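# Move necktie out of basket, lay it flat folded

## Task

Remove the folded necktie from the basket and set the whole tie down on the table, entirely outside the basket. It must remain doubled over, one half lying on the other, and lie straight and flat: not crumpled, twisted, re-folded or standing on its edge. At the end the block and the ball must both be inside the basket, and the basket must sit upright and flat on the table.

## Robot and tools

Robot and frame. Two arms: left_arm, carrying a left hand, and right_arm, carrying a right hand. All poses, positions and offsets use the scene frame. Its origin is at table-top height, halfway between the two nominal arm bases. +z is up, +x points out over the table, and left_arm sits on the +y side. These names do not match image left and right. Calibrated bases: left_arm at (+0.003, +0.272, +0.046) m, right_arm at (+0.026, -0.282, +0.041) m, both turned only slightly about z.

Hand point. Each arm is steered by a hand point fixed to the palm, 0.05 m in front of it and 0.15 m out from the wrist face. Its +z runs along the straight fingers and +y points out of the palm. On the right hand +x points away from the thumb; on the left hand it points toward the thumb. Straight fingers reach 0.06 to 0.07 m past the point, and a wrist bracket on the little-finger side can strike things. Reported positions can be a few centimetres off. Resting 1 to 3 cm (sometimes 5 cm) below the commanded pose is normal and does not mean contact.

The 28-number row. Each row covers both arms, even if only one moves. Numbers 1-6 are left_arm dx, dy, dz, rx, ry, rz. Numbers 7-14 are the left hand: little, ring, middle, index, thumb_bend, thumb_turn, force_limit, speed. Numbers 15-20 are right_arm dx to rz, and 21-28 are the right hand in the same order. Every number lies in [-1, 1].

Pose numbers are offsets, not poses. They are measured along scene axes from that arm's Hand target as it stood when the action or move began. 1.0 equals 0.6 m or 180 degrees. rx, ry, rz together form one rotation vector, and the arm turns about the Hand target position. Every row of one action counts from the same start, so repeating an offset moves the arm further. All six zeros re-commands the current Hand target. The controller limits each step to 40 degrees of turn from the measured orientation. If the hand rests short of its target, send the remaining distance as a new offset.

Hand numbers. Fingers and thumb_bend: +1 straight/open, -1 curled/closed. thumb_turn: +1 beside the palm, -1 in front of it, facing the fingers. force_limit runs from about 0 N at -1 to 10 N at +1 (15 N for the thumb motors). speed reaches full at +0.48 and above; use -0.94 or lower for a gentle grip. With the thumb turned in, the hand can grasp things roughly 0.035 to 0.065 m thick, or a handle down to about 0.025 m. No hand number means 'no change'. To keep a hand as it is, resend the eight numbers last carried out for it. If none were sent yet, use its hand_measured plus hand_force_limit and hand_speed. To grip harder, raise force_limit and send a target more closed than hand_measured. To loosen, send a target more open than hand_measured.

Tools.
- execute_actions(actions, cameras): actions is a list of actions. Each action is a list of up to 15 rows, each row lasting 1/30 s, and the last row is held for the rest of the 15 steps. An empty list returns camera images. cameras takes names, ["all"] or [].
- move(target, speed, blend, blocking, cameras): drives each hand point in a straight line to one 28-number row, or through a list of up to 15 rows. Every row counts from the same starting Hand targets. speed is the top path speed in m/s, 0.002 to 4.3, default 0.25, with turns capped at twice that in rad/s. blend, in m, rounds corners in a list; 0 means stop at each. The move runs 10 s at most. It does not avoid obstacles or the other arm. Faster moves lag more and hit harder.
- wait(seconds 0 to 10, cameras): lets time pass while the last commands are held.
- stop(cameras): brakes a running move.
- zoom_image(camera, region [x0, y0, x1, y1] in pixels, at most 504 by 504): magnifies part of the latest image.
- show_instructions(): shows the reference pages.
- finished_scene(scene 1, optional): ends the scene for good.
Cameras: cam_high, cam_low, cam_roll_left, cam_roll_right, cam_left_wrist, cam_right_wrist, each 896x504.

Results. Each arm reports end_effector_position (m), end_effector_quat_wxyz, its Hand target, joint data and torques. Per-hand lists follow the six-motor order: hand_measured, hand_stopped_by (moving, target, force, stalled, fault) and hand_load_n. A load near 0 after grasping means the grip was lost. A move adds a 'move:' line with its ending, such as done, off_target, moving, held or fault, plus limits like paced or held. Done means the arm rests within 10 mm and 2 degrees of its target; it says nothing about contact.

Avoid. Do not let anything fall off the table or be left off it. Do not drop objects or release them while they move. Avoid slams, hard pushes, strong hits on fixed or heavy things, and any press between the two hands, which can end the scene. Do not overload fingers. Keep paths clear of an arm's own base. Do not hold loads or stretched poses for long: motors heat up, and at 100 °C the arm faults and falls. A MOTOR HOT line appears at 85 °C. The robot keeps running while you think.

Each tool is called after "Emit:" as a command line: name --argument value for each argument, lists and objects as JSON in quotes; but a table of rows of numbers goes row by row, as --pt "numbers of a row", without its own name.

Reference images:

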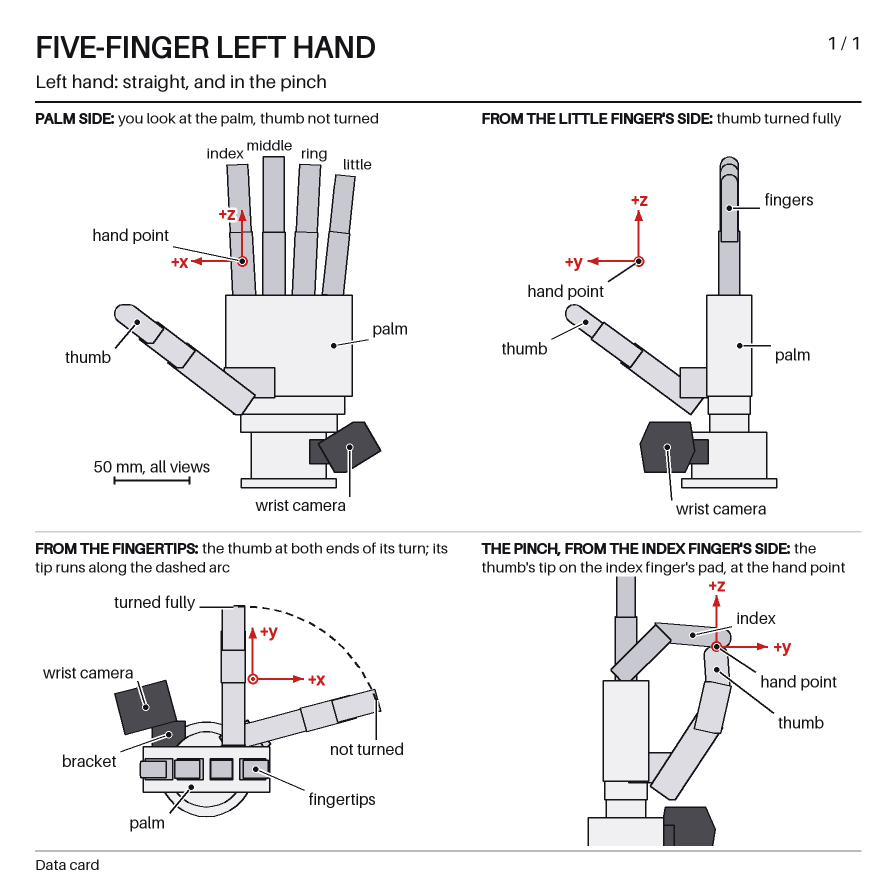

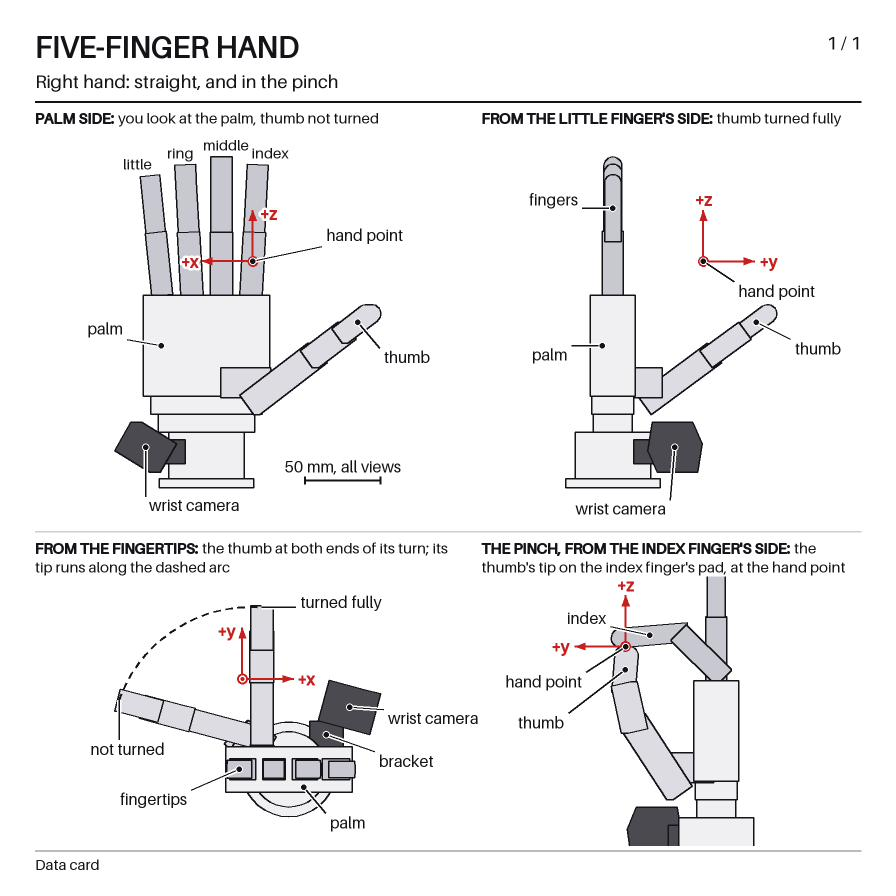

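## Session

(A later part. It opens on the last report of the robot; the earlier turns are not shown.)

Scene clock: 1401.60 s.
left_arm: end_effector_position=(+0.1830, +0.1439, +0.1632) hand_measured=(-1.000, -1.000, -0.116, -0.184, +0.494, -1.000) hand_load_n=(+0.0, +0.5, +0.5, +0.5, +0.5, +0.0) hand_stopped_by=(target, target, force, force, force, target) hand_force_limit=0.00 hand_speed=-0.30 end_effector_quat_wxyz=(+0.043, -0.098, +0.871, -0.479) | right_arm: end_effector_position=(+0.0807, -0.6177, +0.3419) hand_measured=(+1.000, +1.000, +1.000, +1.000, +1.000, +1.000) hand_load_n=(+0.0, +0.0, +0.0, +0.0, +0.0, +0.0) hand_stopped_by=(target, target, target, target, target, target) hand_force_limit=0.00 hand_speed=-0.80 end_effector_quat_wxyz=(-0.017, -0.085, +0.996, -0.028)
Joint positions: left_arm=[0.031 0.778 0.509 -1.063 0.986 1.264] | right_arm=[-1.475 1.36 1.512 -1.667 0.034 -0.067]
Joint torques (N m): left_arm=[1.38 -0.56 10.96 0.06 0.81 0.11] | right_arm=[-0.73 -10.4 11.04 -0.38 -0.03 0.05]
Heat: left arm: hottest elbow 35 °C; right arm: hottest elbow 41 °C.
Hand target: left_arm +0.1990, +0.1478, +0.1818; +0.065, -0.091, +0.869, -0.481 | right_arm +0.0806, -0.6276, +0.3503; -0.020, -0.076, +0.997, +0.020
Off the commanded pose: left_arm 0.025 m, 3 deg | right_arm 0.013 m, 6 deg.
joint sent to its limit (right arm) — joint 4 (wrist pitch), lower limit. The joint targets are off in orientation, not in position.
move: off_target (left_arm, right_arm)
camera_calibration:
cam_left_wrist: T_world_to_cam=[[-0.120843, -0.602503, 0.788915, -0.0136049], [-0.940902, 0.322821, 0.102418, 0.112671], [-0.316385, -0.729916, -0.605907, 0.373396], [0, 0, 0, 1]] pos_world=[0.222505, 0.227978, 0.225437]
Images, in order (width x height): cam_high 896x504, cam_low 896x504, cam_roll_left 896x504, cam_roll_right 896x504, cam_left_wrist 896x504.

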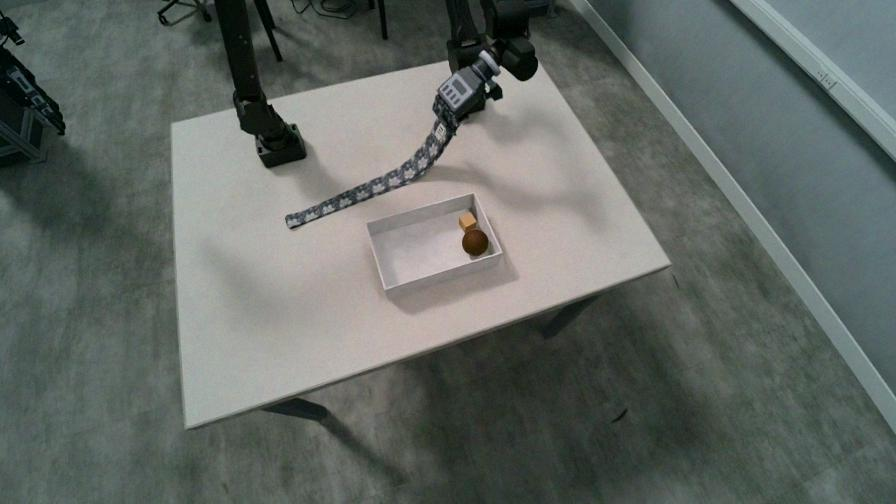

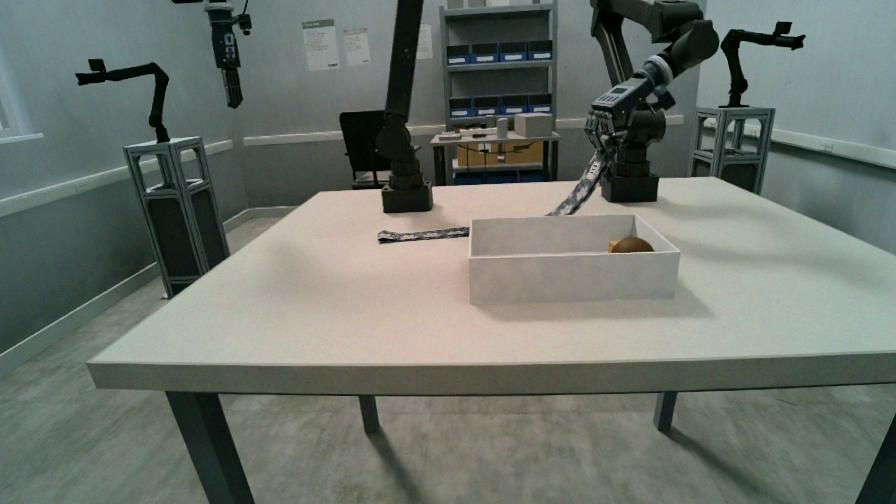

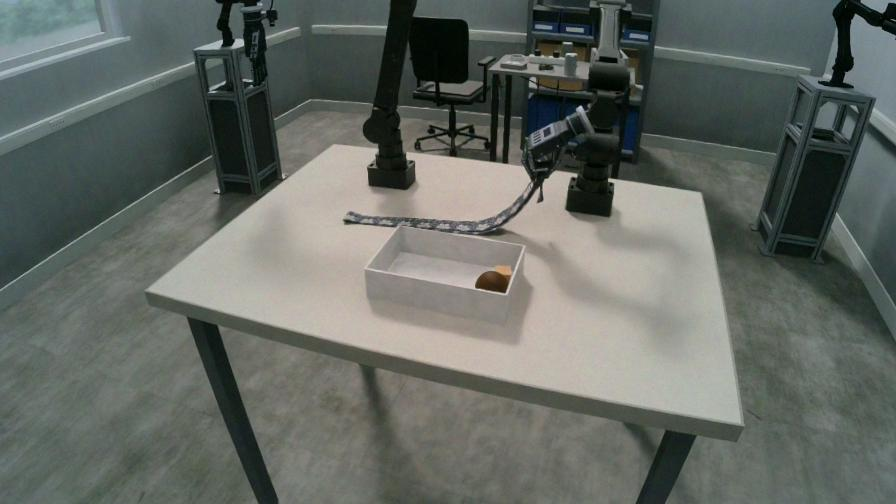

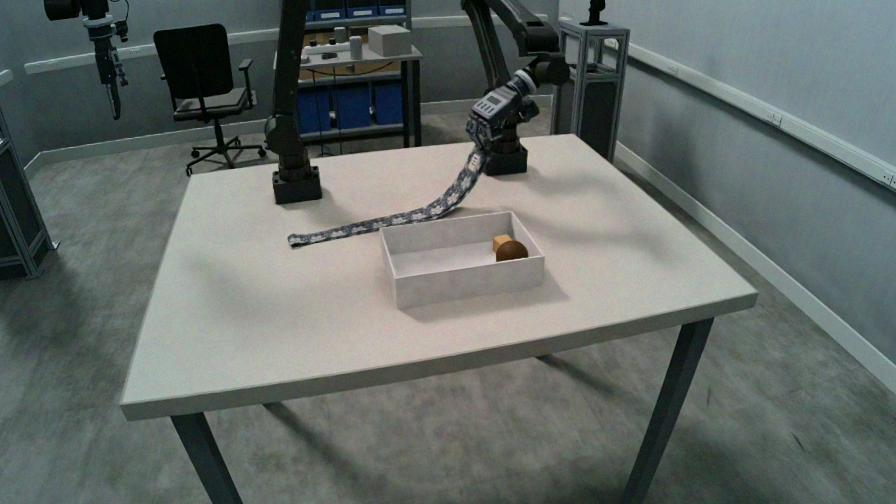

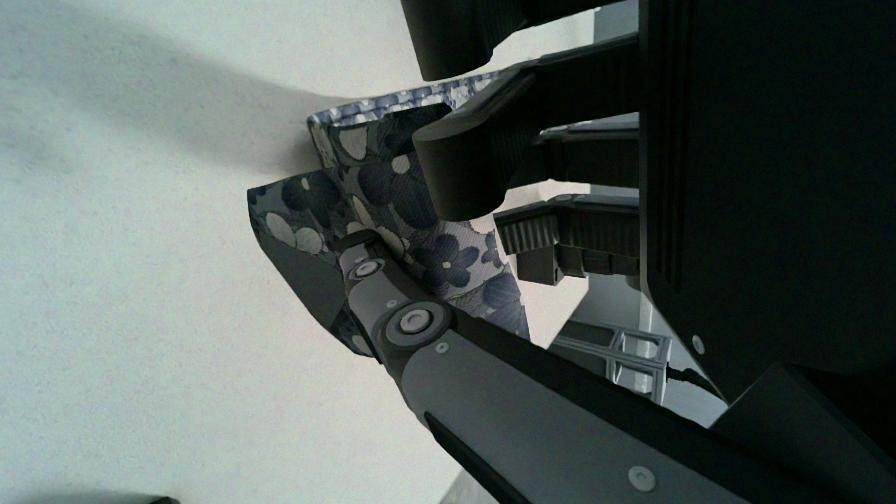

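Emit:
move --pt "0.0 0.01 -0.12 0 0 0.0 -1 -1 -0.4 -0.4 0.2 -1 0 -0.3 0 0 0 0 0 0 1 1 1 1 1 1 0 -0.8" --pt "0.0 -0.12 -0.26 0 0 0.0 -1 -1 -0.4 -0.4 0.2 -1 0 -0.3 0 0 0 0 0 0 1 1 1 1 1 1 0 -0.8" --speed 0.15 --blend 0.02 --cameras '["cam_left_wrist","cam_high"]'

Emit:
zoom_image --camera "cam_left_wrist" --region '[100, 80, 500, 480]'

Scene clock: 1459.23 s.
left_arm: end_effector_position=(+0.2041, +0.0786, +0.0297) hand_measured=(-1.000, -1.000, -0.116, -0.184, +0.494, -1.000) hand_load_n=(+0.0, +0.0, +0.5, +1.0, +1.0, -0.5) hand_stopped_by=(target, target, force, force, force, target) hand_force_limit=0.00 hand_speed=-0.30 end_effector_quat_wxyz=(+0.073, -0.093, +0.868, -0.482) | right_arm: end_effector_position=(+0.0807, -0.6177, +0.3419) hand_measured=(+1.000, +1.000, +1.000, +1.000, +1.000, +1.000) hand_load_n=(+0.0, +0.0, +0.0, +0.0, +0.0, +0.0) hand_stopped_by=(target, target, target, target, target, target) hand_force_limit=0.00 hand_speed=-0.80 end_effector_quat_wxyz=(-0.017, -0.085, +0.996, -0.028)
Joint positions: left_arm=[-0.298 1.159 0.212 0.07 0.819 0.764] | right_arm=[-1.475 1.36 1.512 -1.667 0.034 -0.067]
Joint torques (N m): left_arm=[-1.26 -1.9 4.79 1.39 0.42 0] | right_arm=[-1.32 -11.4 11.51 -0.16 -0.08 0.04]
Heat: left arm: hottest elbow 38 °C; right arm: hottest elbow 42 °C.
Hand target: left_arm +0.1990, +0.0758, +0.0258; +0.065, -0.091, +0.869, -0.481 | right_arm +0.0806, -0.6276, +0.3503; -0.020, -0.076, +0.997, +0.020
Off the commanded pose: left_arm 0.007 m, 1 deg | right_arm 0.013 m, 6 deg.
joint sent to its limit (right arm) — joint 4 (wrist pitch), lower limit. The joint targets are off in orientation, not in position.
move: off_target (right_arm)
camera_calibration:
cam_left_wrist: T_world_to_cam=[[-0.155051, -0.604447, 0.781411, 0.062297], [-0.951236, 0.304854, 0.0470654, 0.172461], [-0.266664, -0.736008, -0.62224, 0.242375], [0, 0, 0, 1]] pos_world=[0.238343, 0.16347, 0.0940191]
Images, in order (width x height): cam_high 896x504, cam_left_wrist 896x504.

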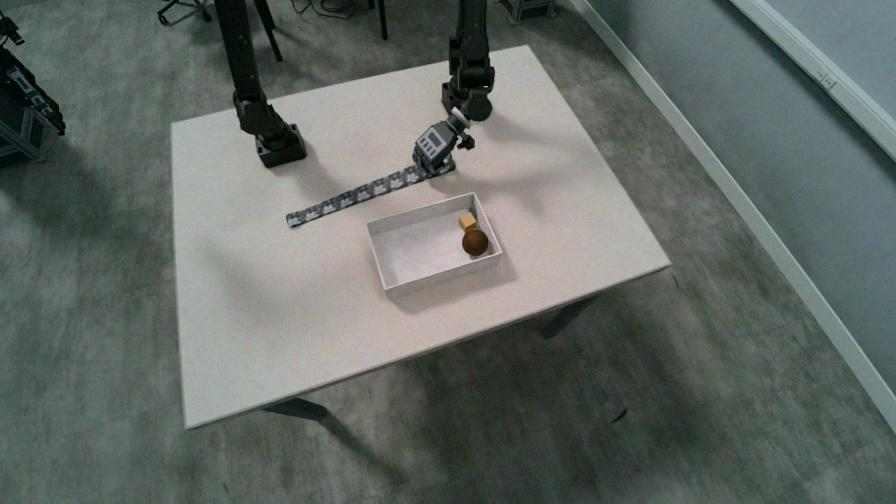

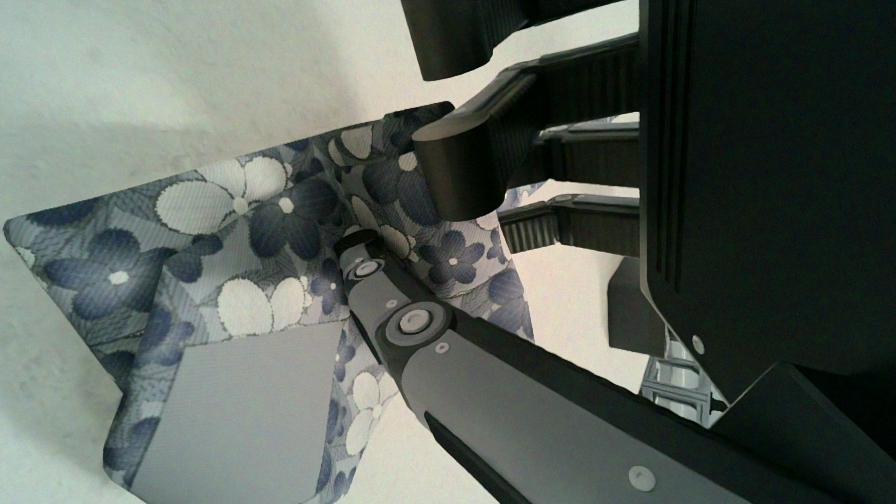

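Scaled by 1.260 from the camera's 896x504 image, which has a finer 1280x720 frame.

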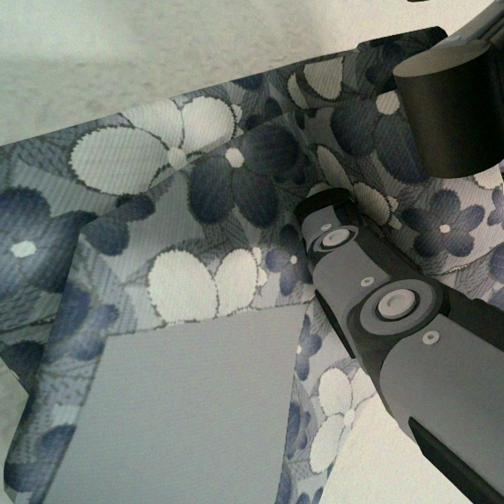

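Emit:
move --pt "0.0 0.0 -0.015 0 0 0.0 -1 -1 0.2 0.2 0.9 -1 0 -0.2 0 0 0 0 0 0 1 1 1 1 1 1 0 -0.8" --pt "0.0 0.02 0.13 0 0 0.0 -1 -1 0.2 0.2 0.9 -1 0 -0.2 0 0 0 0 0 0 1 1 1 1 1 1 0 -0.8" --pt "-0.02 0.12 0.2 0 0 0.1 1 1 1 1 1 1 0 0.2 0 0 0 0 0 0 1 1 1 1 1 1 0 -0.8" --speed 0.15 --cameras '["cam_left_wrist","cam_high"]'

Emit:
zoom_image --camera "cam_left_wrist" --region '[100, 80, 500, 380]'

Scene clock: 1473.13 s.
left_arm: end_effector_position=(+0.1733, +0.1440, +0.1224) hand_measured=(+1.000, +1.000, +1.000, +1.000, +1.000, +1.000) hand_load_n=(+0.0, +0.0, +0.0, +0.0, +0.0, +0.0) hand_stopped_by=(target, target, target, target, target, target) hand_force_limit=0.00 hand_speed=0.20 end_effector_quat_wxyz=(+0.114, -0.235, +0.848, -0.460) | right_arm: end_effector_position=(+0.0807, -0.6177, +0.3419) hand_measured=(+1.000, +1.000, +1.000, +1.000, +1.000, +1.000) hand_load_n=(+0.0, +0.0, +0.0, +0.0, +0.0, +0.0) hand_stopped_by=(target, target, target, target, target, target) hand_force_limit=0.00 hand_speed=-0.80 end_effector_quat_wxyz=(-0.017, -0.085, +0.996, -0.028)
Joint positions: left_arm=[-0.003 0.476 0.286 -0.751 0.821 0.76] | right_arm=[-1.475 1.36 1.512 -1.667 0.034 -0.067]
Joint torques (N m): left_arm=[0.79 0.67 11.49 0.64 0.6 0.12] | right_arm=[-1.14 -10.99 11 -0.46 -0.09 0.04]
Heat: left arm: hottest elbow 36 °C; right arm: hottest elbow 42 °C.
Hand target: left_arm +0.1870, +0.1478, +0.1458; +0.140, -0.226, +0.844, -0.465 | right_arm +0.0806, -0.6276, +0.3503; -0.020, -0.076, +0.997, +0.020
Off the commanded pose: left_arm 0.027 m, 3 deg | right_arm 0.013 m, 6 deg.
joint sent to its limit (right arm) — joint 4 (wrist pitch), lower limit. The joint targets are off in orientation, not in position.
move: off_target (left_arm, right_arm); target 3's new numbers were sent with left_arm's hand 0.027 m and 3 deg from that target
camera_calibration:
cam_left_wrist: T_world_to_cam=[[0.0799369, -0.620077, 0.780458, -0.0137546], [-0.993408, 0.0149803, 0.11365, 0.15963], [-0.0821632, -0.784398, -0.614792, 0.313966], [0, 0, 0, 1]] pos_world=[0.185474, 0.235354, 0.185617]
Images, in order (width x height): cam_high 896x504, cam_left_wrist 896x504.

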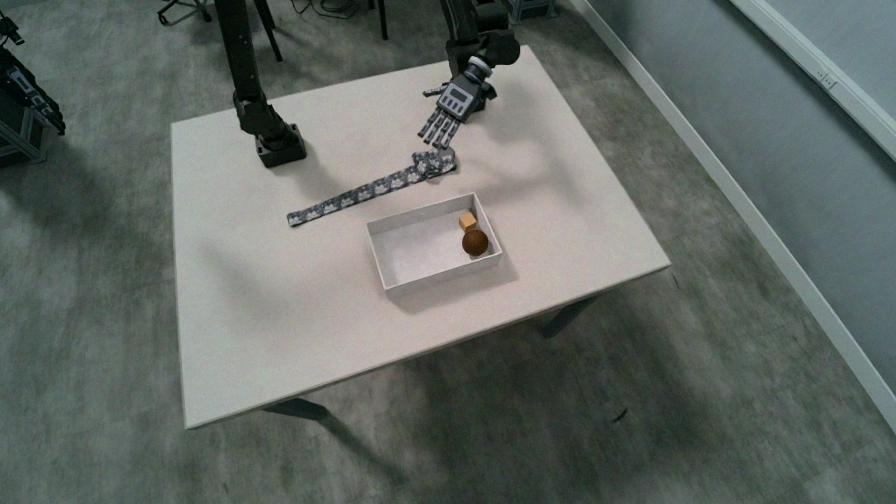

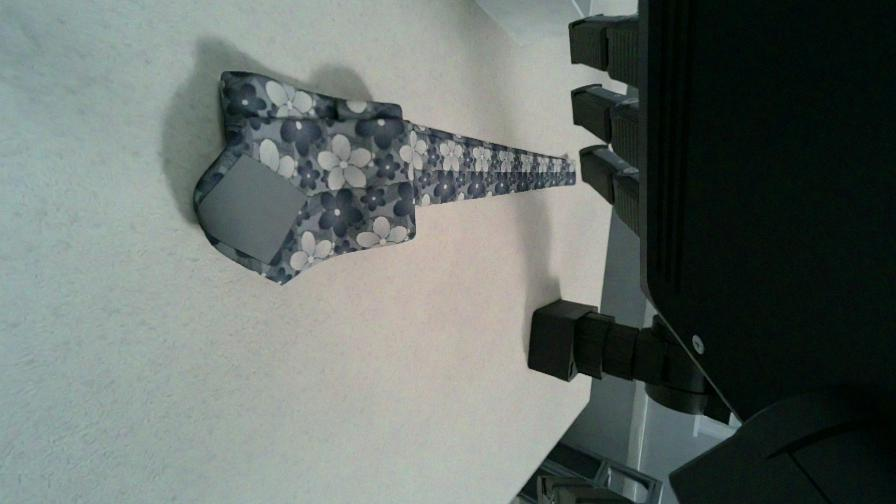

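Scaled by 1.260 from the camera's 896x504 image, which has a finer 1280x720 frame.

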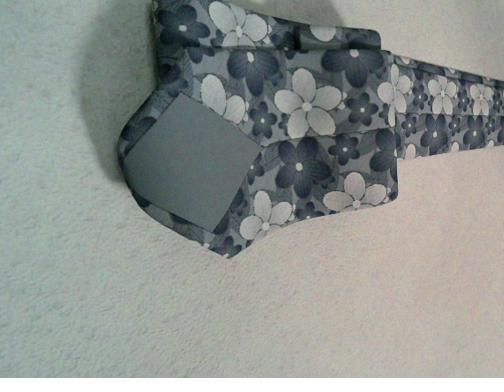

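Emit:
move --pt "-0.01 0.08 -0.12 0 0 0.0 1 1 1 1 1 1 0 0.2 0 0 0 0 0 0 1 1 1 1 1 1 0 -0.8" --speed 0.15 --cameras '["cam_left_wrist"]'

Emit:
zoom_image --camera "cam_left_wrist" --region '[250, 50, 600, 350]'

Scene clock: 1506.27 s.
left_arm: end_effector_position=(+0.1784, +0.1926, +0.0714) hand_measured=(+1.000, +1.000, +1.000, +1.000, +1.000, +1.000) hand_load_n=(-0.5, +0.0, +0.0, -0.5, +0.0, +0.0) hand_stopped_by=(target, target, target, target, target, target) hand_force_limit=0.00 hand_speed=0.20 end_effector_quat_wxyz=(+0.138, -0.222, +0.846, -0.465) | right_arm: end_effector_position=(+0.0807, -0.6177, +0.3419) hand_measured=(+1.000, +1.000, +1.000, +1.000, +1.000, +1.000) hand_load_n=(+0.0, +0.0, +0.0, +0.0, +0.0, +0.0) hand_stopped_by=(target, target, target, target, target, target) hand_force_limit=0.00 hand_speed=-0.80 end_effector_quat_wxyz=(-0.017, -0.085, +0.996, -0.028)
Joint positions: left_arm=[0.346 0.727 0.23 -0.789 0.987 1.265] | right_arm=[-1.475 1.36 1.512 -1.667 0.034 -0.067]
Joint torques (N m): left_arm=[1.2 1.55 7.58 0.23 0.83 0.13] | right_arm=[-1.14 -10.46 10.97 -0.13 -0.02 0]
Heat: left arm: hottest elbow 37 °C; right arm: hottest elbow 42 °C.
Hand target: left_arm +0.1809, +0.1958, +0.0737; +0.140, -0.226, +0.845, -0.465 | right_arm +0.0806, -0.6276, +0.3503; -0.020, -0.076, +0.997, +0.020
Off the commanded pose: left_arm 0.005 m, 1 deg | right_arm 0.013 m, 6 deg.
joint sent to its limit (right arm) — joint 4 (wrist pitch), lower limit. The joint targets are off in orientation, not in position.
move: off_target (right_arm)
camera_calibration:
cam_left_wrist: T_world_to_cam=[[0.0366057, -0.622747, 0.781567, 0.063946], [-0.998178, 0.0147495, 0.0585032, 0.174624], [-0.0479604, -0.782285, -0.621072, 0.31512], [0, 0, 0, 1]] pos_world=[0.187078, 0.28376, 0.135518]
Images, in order (width x height): cam_left_wrist 896x504.

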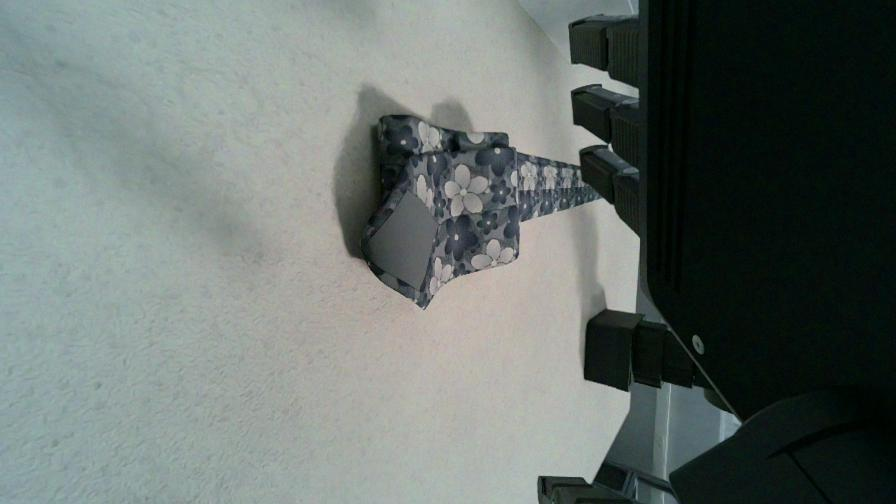

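Scaled by 1.440 from the camera's 896x504 image, which has a finer 1280x720 frame.

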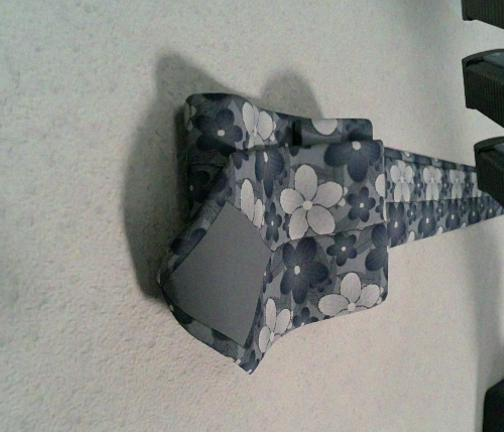

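Emit:
move --pt "-0.01 -0.05 0.18 0 0 0.0 1 1 1 1 1 1 0 0.2 0 0 0 0 0 0 1 1 1 1 1 1 0 -0.8" --pt "0.075 -0.7 0.1 0 0 -0.1 -1 -1 0.3 0.3 0.7 -1 0 0.2 0 0 0 0 0 0 1 1 1 1 1 1 0 -0.8" --speed 0.25 --blend 0.05 --cameras '["cam_left_wrist","cam_high"]'

Scene clock: 1518.70 s.
left_arm: end_effector_position=(+0.2205, -0.2024, +0.1204) hand_measured=(-1.000, -1.000, +0.300, +0.300, +0.700, -1.000) hand_load_n=(+0.0, +0.0, -0.5, +0.0, +0.0, -0.5) hand_stopped_by=(target, target, target, target, target, target) hand_force_limit=0.00 hand_speed=0.20 end_effector_quat_wxyz=(+0.062, -0.097, +0.878, -0.465) | right_arm: end_effector_position=(+0.0807, -0.6177, +0.3419) hand_measured=(+1.000, +1.000, +1.000, +1.000, +1.000, +1.000) hand_load_n=(+0.0, +0.0, +0.0, +0.0, +0.0, +0.0) hand_stopped_by=(target, target, target, target, target, target) hand_force_limit=0.00 hand_speed=-0.80 end_effector_quat_wxyz=(-0.017, -0.085, +0.996, -0.028)
Joint positions: left_arm=[-1.024 1.458 0.785 0.054 0.264 0.205] | right_arm=[-1.475 1.36 1.512 -1.667 0.034 -0.067]
Joint torques (N m): left_arm=[-1.49 -8.47 10.13 1.85 0.06 -0.02] | right_arm=[-0.56 -10.4 11.08 -0.29 -0.04 0.03]
Heat: left arm: hottest elbow 37 °C; right arm: hottest elbow 42 °C.
Hand target: left_arm +0.2259, -0.2242, +0.1337; +0.065, -0.091, +0.870, -0.481 | right_arm +0.0806, -0.6276, +0.3503; -0.020, -0.076, +0.997, +0.020
Off the commanded pose: left_arm 0.026 m, 2 deg | right_arm 0.013 m, 6 deg.
joint sent to its limit (right arm) — joint 4 (wrist pitch), lower limit. The joint targets are off in orientation, not in position.
move: off_target (left_arm, right_arm); target 2's new numbers were sent with left_arm's hand 0.026 m and 2 deg from that target
camera_calibration:
cam_left_wrist: T_world_to_cam=[[-0.134059, -0.631657, 0.763569, -0.183902], [-0.948802, 0.304201, 0.0850676, 0.264157], [-0.286012, -0.713071, -0.640099, 0.107364], [0, 0, 0, 1]] pos_world=[0.256686, -0.119962, 0.186674]
Images, in order (width x height): cam_high 896x504, cam_left_wrist 896x504.

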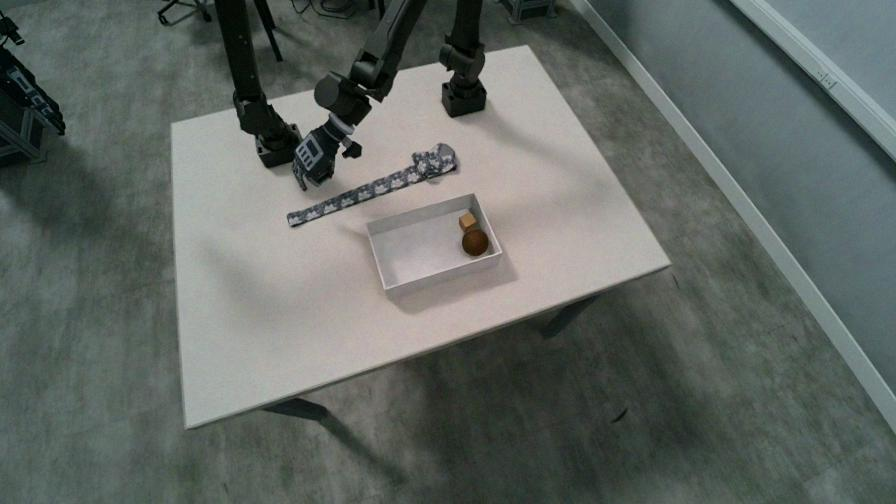

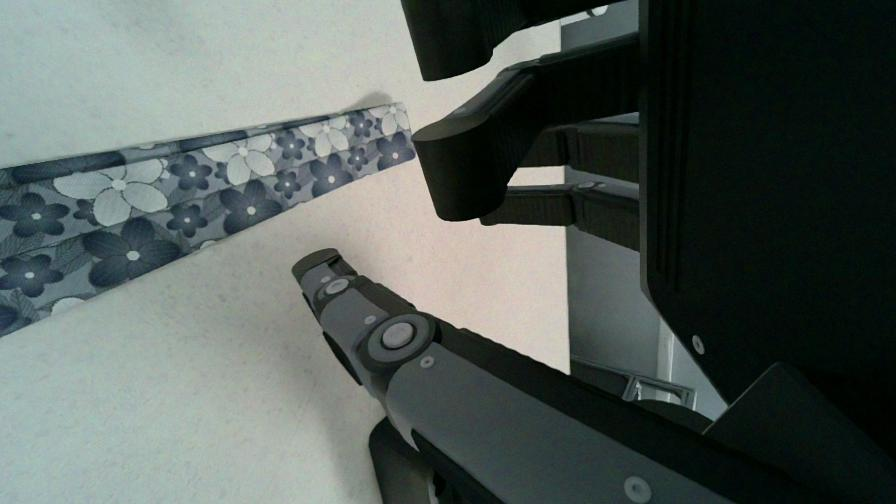

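Emit:
move --pt "0.055 -0.08 -0.14 0 0 -0.03 -1 -1 0.3 0.3 0.7 -1 0 0.2 0 0 0 0 0 0 1 1 1 1 1 1 0 -0.8" --speed 0.15 --cameras '["cam_left_wrist","cam_high"]'

Scene clock: 1536.47 s.
left_arm: end_effector_position=(+0.2405, -0.2589, +0.0424) hand_measured=(-1.000, -1.000, +0.300, +0.300, +0.700, -1.000) hand_load_n=(+0.0, +0.0, +0.0, +0.0, +0.5, +0.0) hand_stopped_by=(target, target, target, target, target, target) hand_force_limit=0.00 hand_speed=0.20 end_effector_quat_wxyz=(+0.031, -0.052, +0.880, -0.470) | right_arm: end_effector_position=(+0.0807, -0.6177, +0.3419) hand_measured=(+1.000, +1.000, +1.000, +1.000, +1.000, +1.000) hand_load_n=(+0.0, +0.0, +0.0, +0.0, +0.0, +0.0) hand_stopped_by=(target, target, target, target, target, target) hand_force_limit=0.00 hand_speed=-0.80 end_effector_quat_wxyz=(-0.017, -0.085, +0.996, -0.028)
Joint positions: left_arm=[-1.023 1.772 0.911 0.225 0.361 0.261] | right_arm=[-1.475 1.36 1.512 -1.667 0.034 -0.067]
Joint torques (N m): left_arm=[1.14 -11.87 8.91 1.83 0.28 0.16] | right_arm=[-0.5 -11.28 11.26 -0.49 -0.02 0.05]
Heat: left arm: hottest elbow 36 °C; right arm: hottest elbow 42 °C.
Hand target: left_arm +0.2589, -0.2722, +0.0498; +0.042, -0.050, +0.873, -0.484 | right_arm +0.0806, -0.6276, +0.3503; -0.020, -0.076, +0.997, +0.020
Off the commanded pose: left_arm 0.024 m, 2 deg | right_arm 0.013 m, 6 deg.
joint sent to its limit (right arm) — joint 4 (wrist pitch), lower limit. The joint targets are off in orientation, not in position.
move: off_target (left_arm, right_arm)
camera_calibration:
cam_left_wrist: T_world_to_cam=[[-0.193097, -0.608215, 0.769927, -0.137369], [-0.908915, 0.40645, 0.0931254, 0.323535], [-0.369577, -0.681816, -0.6313, 0.0507753], [0, 0, 0, 1]] pos_world=[0.286306, -0.180431, 0.107689]
Images, in order (width x height): cam_high 896x504, cam_left_wrist 896x504.

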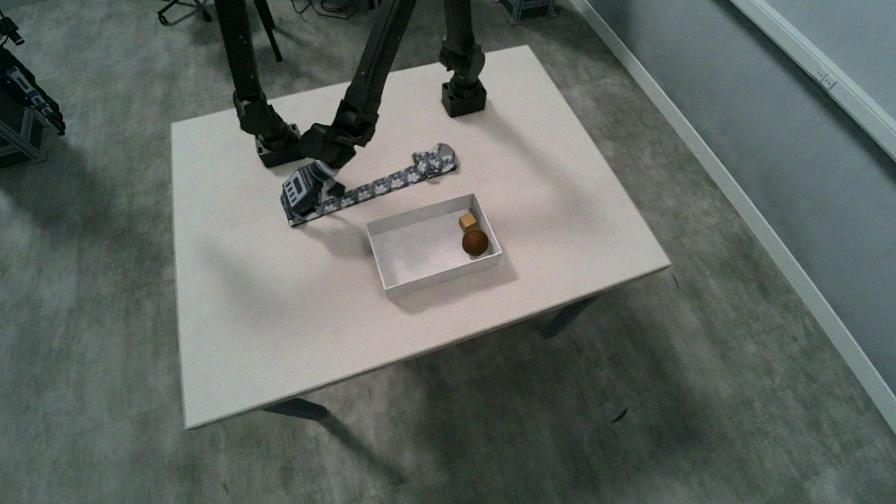

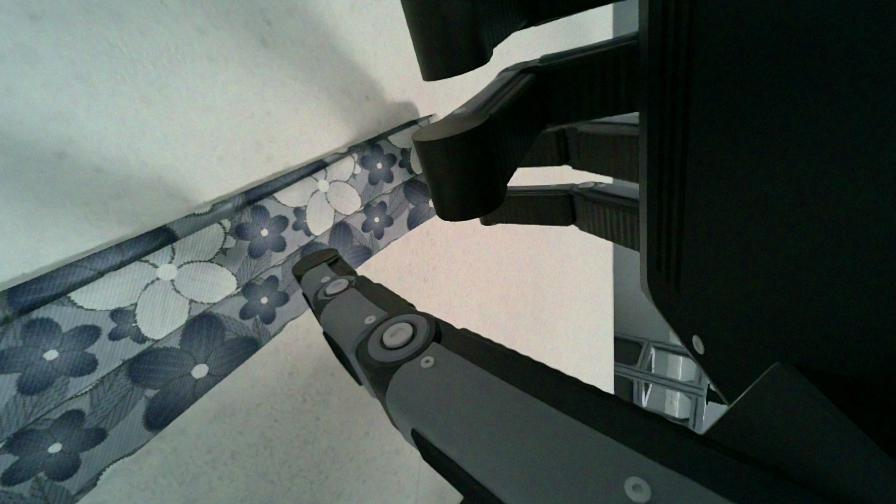

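Emit:
move --pt "0.02 0.0 -0.048 0 0 0.0 -1 -1 0.3 0.3 0.7 -1 0 -0.2 0 0 0 0 0 0 1 1 1 1 1 1 0 -0.8" --pt "0.015 0.0 -0.055 0 0 0.0 -1 -1 0.0 0.0 0.55 -1 0 -0.2 0 0 0 0 0 0 1 1 1 1 1 1 0 -0.8" --pt "0.01 0.0 -0.062 0 0 0.0 -1 -1 -0.4 -0.4 0.2 -1 0 -0.3 0 0 0 0 0 0 1 1 1 1 1 1 0 -0.8" --speed 0.1 --cameras '["cam_left_wrist","cam_high"]'

Scene clock: 1547.60 s.
left_arm: end_effector_position=(+0.2576, -0.2659, +0.0164) hand_measured=(-1.000, -1.000, -0.360, -0.400, +0.360, -1.000) hand_load_n=(+0.0, +0.5, +17.5, +0.0, +9.0, +0.5) hand_stopped_by=(target, target, force, target, force, target) hand_force_limit=0.00 hand_speed=-0.30 end_effector_quat_wxyz=(+0.038, -0.051, +0.874, -0.481) | right_arm: end_effector_position=(+0.0807, -0.6177, +0.3419) hand_measured=(+1.000, +1.000, +1.000, +1.000, +1.000, +1.000) hand_load_n=(+0.0, +0.0, +0.0, +0.0, +0.0, +0.0) hand_stopped_by=(target, target, target, target, target, target) hand_force_limit=0.00 hand_speed=-0.80 end_effector_quat_wxyz=(-0.017, -0.085, +0.996, -0.028)
Joint positions: left_arm=[-1.002 1.858 0.926 0.321 0.374 0.271] | right_arm=[-1.475 1.36 1.512 -1.667 0.034 -0.067]
Joint torques (N m): left_arm=[-0.03 -12.16 7.15 1.59 0.12 0.1] | right_arm=[-1.14 -11.4 11.12 -0.21 -0.06 0.02]
Heat: left arm: hottest elbow 37 °C; right arm: hottest elbow 42 °C.
Hand target: left_arm +0.2649, -0.2721, +0.0125; +0.042, -0.050, +0.873, -0.484 | right_arm +0.0806, -0.6276, +0.3503; -0.020, -0.076, +0.997, +0.020
Off the commanded pose: left_arm 0.010 m, 1 deg | right_arm 0.013 m, 6 deg.
joint sent to its limit (right arm) — joint 4 (wrist pitch), lower limit. The joint targets are off in orientation, not in position.
move: off_target (right_arm); target 2's new numbers were sent with left_arm's hand 0.016 m and 1 deg from that target; target 3's new numbers were sent with left_arm's hand 0.014 m and 1 deg from that target
camera_calibration:
cam_left_wrist: T_world_to_cam=[[-0.202308, -0.590291, 0.781427, -0.11136], [-0.912211, 0.403882, 0.0689255, 0.344886], [-0.35629, -0.698882, -0.620178, 0.027684], [0, 0, 0, 1]] pos_world=[0.301943, -0.18568, 0.0804172]
Images, in order (width x height): cam_high 896x504, cam_left_wrist 896x504.

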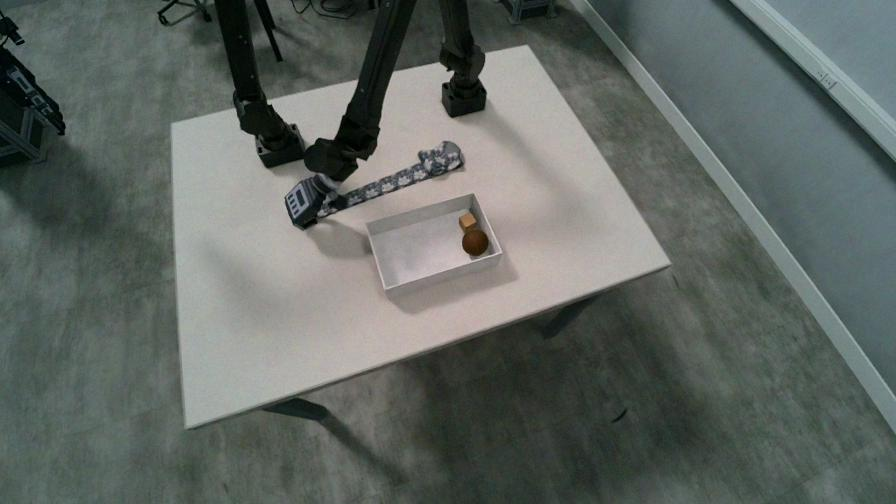

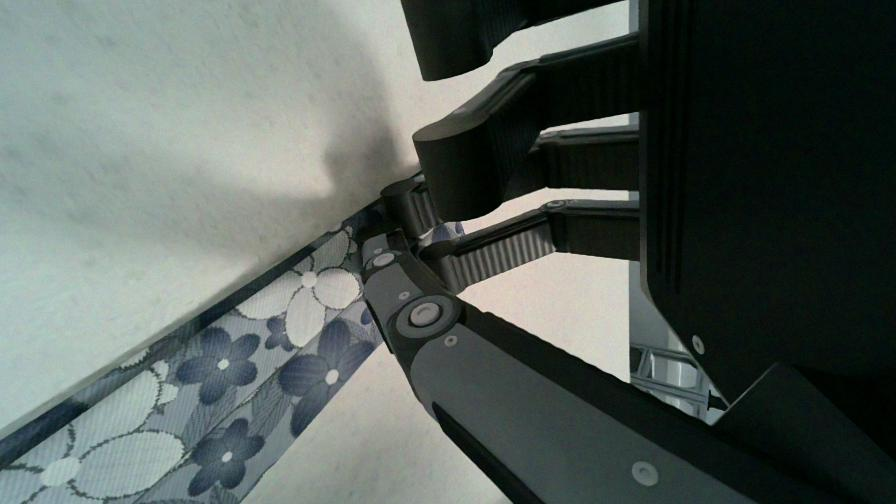

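Emit:
move --pt "0.0 0.0 0.03 0 0 0.0 -1 -1 0.3 0.3 0.7 -1 0 0 0 0 0 0 0 0 1 1 1 1 1 1 0 -0.8" --pt "-0.02 0.0 -0.003 0 0 0.0 -1 -1 0.3 0.3 0.7 -1 0 0 0 0 0 0 0 0 1 1 1 1 1 1 0 -0.8" --pt "-0.025 0.0 -0.008 0 0 0.0 -1 -1 0.0 0.0 0.55 -1 0 -0.2 0 0 0 0 0 0 1 1 1 1 1 1 0 -0.8" --pt "-0.03 0.0 -0.012 0 0 0.0 -1 -1 -0.4 -0.4 0.2 -1 0 -0.3 0 0 0 0 0 0 1 1 1 1 1 1 0 -0.8" --speed 0.1 --cameras '["cam_left_wrist","cam_high"]'

Scene clock: 1559.20 s.
left_arm: end_effector_position=(+0.2564, -0.2709, +0.0173) hand_measured=(-1.000, -1.000, -0.360, -0.400, +0.360, -1.000) hand_load_n=(+0.0, +0.0, +17.5, +0.0, +9.5, +0.5) hand_stopped_by=(target, target, force, target, force, target) hand_force_limit=0.00 hand_speed=-0.30 end_effector_quat_wxyz=(+0.050, -0.051, +0.870, -0.488) | right_arm: end_effector_position=(+0.0807, -0.6177, +0.3419) hand_measured=(+1.000, +1.000, +1.000, +1.000, +1.000, +1.000) hand_load_n=(+0.0, +0.0, +0.0, +0.0, +0.0, +0.0) hand_stopped_by=(target, target, target, target, target, target) hand_force_limit=0.00 hand_speed=-0.80 end_effector_quat_wxyz=(-0.017, -0.085, +0.996, -0.028)
Joint positions: left_arm=[-1.015 1.86 0.918 0.358 0.348 0.266] | right_arm=[-1.475 1.36 1.512 -1.667 0.034 -0.067]
Joint torques (N m): left_arm=[-1.26 -11.81 5.24 1.65 0.13 -0.05] | right_arm=[-1.03 -10.64 11.11 -0.14 -0.12 0.03]
Heat: left arm: hottest elbow 36 °C; right arm: hottest elbow 42 °C.
Hand target: left_arm +0.2469, -0.2723, +0.0055; +0.043, -0.050, +0.873, -0.484 | right_arm +0.0806, -0.6276, +0.3503; -0.020, -0.076, +0.997, +0.020
Off the commanded pose: left_arm 0.015 m, 1 deg | right_arm 0.013 m, 6 deg.
joint sent to its limit (right arm) — joint 4 (wrist pitch), lower limit. The joint targets are off in orientation, not in position.
move: off_target (left_arm, right_arm); target 3's new numbers were sent with left_arm's hand 0.021 m and 2 deg from that target; target 4's new numbers were sent with left_arm's hand 0.023 m and 2 deg from that target
camera_calibration:
cam_left_wrist: T_world_to_cam=[[-0.213533, -0.580985, 0.785404, -0.109852], [-0.91792, 0.394508, 0.0422684, 0.34513], [-0.334406, -0.711912, -0.617538, 0.0151236], [0, 0, 0, 1]] pos_world=[0.298402, -0.189213, 0.0810297]
Images, in order (width x height): cam_high 896x504, cam_left_wrist 896x504.

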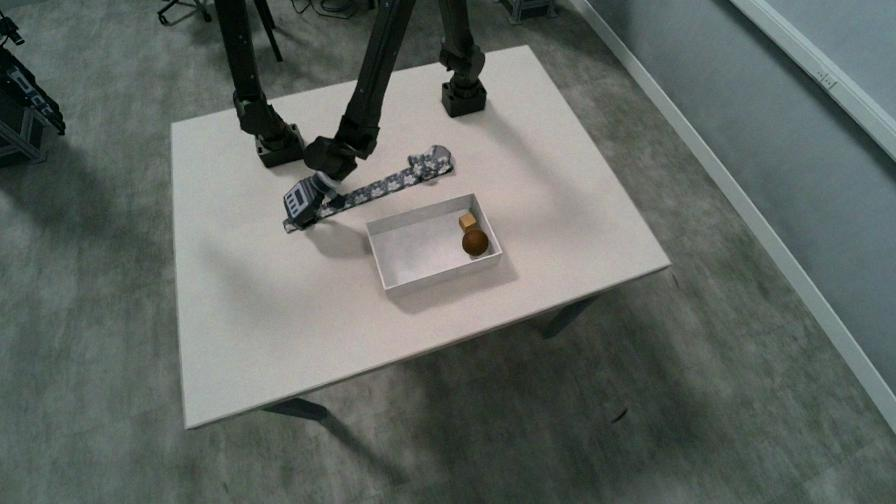

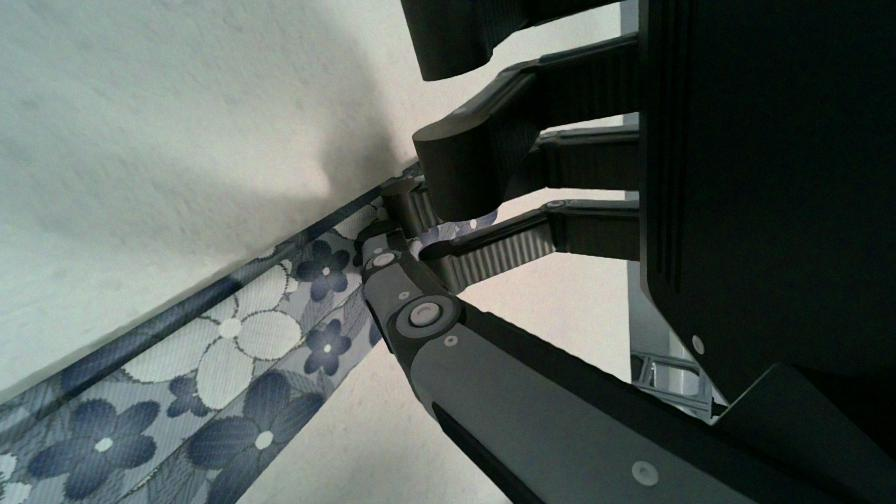

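Emit:
move --pt "0.0 0.0 0.09 0 0 0.0 -1 -1 0.3 0.3 1 -1 0 0 0 0 0 0 0 0 1 1 1 1 1 1 0 -0.8" --pt "-0.015 0.01 0.09 0 0 0.0 0 0 0 0 1 1 0 0 0 0 0 0 0 0 1 1 1 1 1 1 0 -0.8" --pt "-0.015 0.01 -0.01 0 0 0.0 0 0 0 0 1 1 0 0 0 0 0 0 0 0 1 1 1 1 1 1 0 -0.8" --speed 0.12 --cameras '["cam_left_wrist","cam_high"]'

Scene clock: 1579.10 s.
left_arm: end_effector_position=(+0.2478, -0.2678, +0.0225) hand_measured=(+0.000, +0.000, +0.000, +0.000, +1.000, +1.000) hand_load_n=(+0.0, +0.0, -3.0, +0.0, +0.0, +0.0) hand_stopped_by=(target, target, target, target, target, target) hand_force_limit=0.00 hand_speed=0.00 end_effector_quat_wxyz=(+0.053, -0.049, +0.865, -0.497) | right_arm: end_effector_position=(+0.0807, -0.6177, +0.3419) hand_measured=(+1.000, +1.000, +1.000, +1.000, +1.000, +1.000) hand_load_n=(+0.0, +0.0, +0.0, +0.0, +0.0, +0.0) hand_stopped_by=(target, target, target, target, target, target) hand_force_limit=0.00 hand_speed=-0.80 end_effector_quat_wxyz=(-0.017, -0.085, +0.996, -0.028)
Joint positions: left_arm=[-1.026 1.838 0.885 0.392 0.342 0.256] | right_arm=[-1.475 1.36 1.512 -1.667 0.034 -0.067]
Joint torques (N m): left_arm=[-1.26 -10.34 5.22 1.62 0.08 -0.01] | right_arm=[-1.38 -10.05 11.12 -0.49 -0.06 0.03]
Heat: left arm: hottest elbow 35 °C; right arm: hottest elbow 42 °C.
Hand target: left_arm +0.2379, -0.2662, -0.0006; +0.043, -0.050, +0.873, -0.484 | right_arm +0.0806, -0.6276, +0.3503; -0.020, -0.076, +0.997, +0.020
Off the commanded pose: left_arm 0.025 m, 2 deg | right_arm 0.013 m, 6 deg.
joint sent to its limit (right arm) — joint 4 (wrist pitch), lower limit. The joint targets are off in orientation, not in position.
move: off_target (left_arm, right_arm); target 2's new numbers were sent with left_arm's hand 0.011 m and 1 deg from that target
camera_calibration:
cam_left_wrist: T_world_to_cam=[[-0.219154, -0.565998, 0.794744, -0.108851], [-0.918056, 0.395429, 0.0284579, 0.336412], [-0.330372, -0.723383, -0.606277, 0.0133941], [0, 0, 0, 1]] pos_world=[0.289415, -0.184948, 0.0850559]
Images, in order (width x height): cam_high 896x504, cam_left_wrist 896x504.

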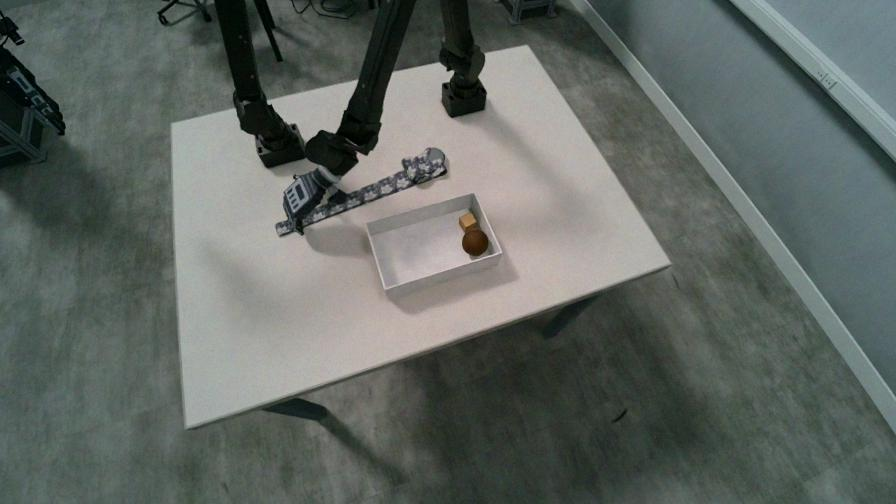

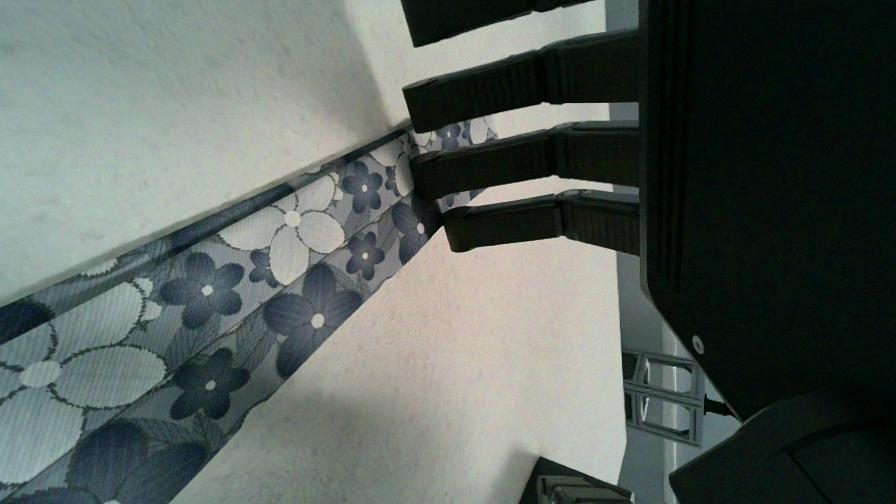

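Emit:
move --pt "0.0 -0.15 0.0 0 0 0.0 0 0 0 0 1 1 0 0 0 0 0 0 0 0 1 1 1 1 1 1 0 -0.8" --speed 0.1 --cameras '["cam_high"]'

Scene clock: 1586.23 s.
left_arm: end_effector_position=(+0.2482, -0.3480, +0.0225) hand_measured=(+0.000, +0.000, +0.000, +0.000, +1.000, +1.000) hand_load_n=(+0.0, +0.0, -3.5, +0.5, +0.0, -0.5) hand_stopped_by=(target, target, target, target, target, target) hand_force_limit=0.00 hand_speed=0.00 end_effector_quat_wxyz=(+0.055, -0.050, +0.864, -0.498) | right_arm: end_effector_position=(+0.0807, -0.6177, +0.3419) hand_measured=(+1.000, +1.000, +1.000, +1.000, +1.000, +1.000) hand_load_n=(+0.0, +0.0, +0.0, +0.0, +0.0, +0.0) hand_stopped_by=(target, target, target, target, target, target) hand_force_limit=0.00 hand_speed=-0.80 end_effector_quat_wxyz=(-0.017, -0.085, +0.996, -0.028)
Joint positions: left_arm=[-1.105 1.96 1.097 0.321 0.269 0.211] | right_arm=[-1.475 1.36 1.512 -1.667 0.034 -0.067]
Joint torques (N m): left_arm=[-1.96 -12.16 8.21 0.8 0.07 -0.04] | right_arm=[-0.73 -10.81 11.15 -0.35 -0.07 -0.03]
Heat: left arm: hottest elbow 35 °C; right arm: hottest elbow 42 °C.
Hand target: left_arm +0.2378, -0.3562, -0.0006; +0.043, -0.050, +0.873, -0.483 | right_arm +0.0806, -0.6276, +0.3503; -0.020, -0.076, +0.997, +0.020
Off the commanded pose: left_arm 0.027 m, 2 deg | right_arm 0.013 m, 6 deg.
joint sent to its limit (right arm) — joint 4 (wrist pitch), lower limit. The joint targets are off in orientation, not in position.
move: off_target (left_arm, right_arm)
Images, in order (width x height): cam_high 896x504.

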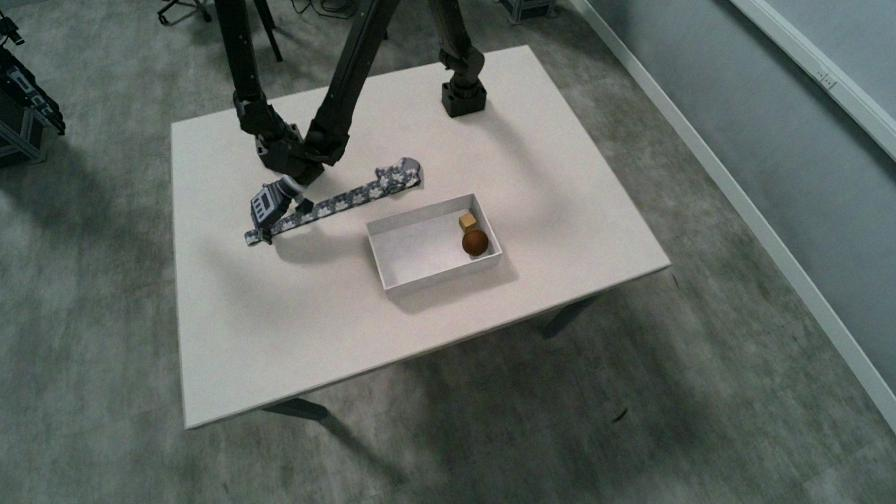

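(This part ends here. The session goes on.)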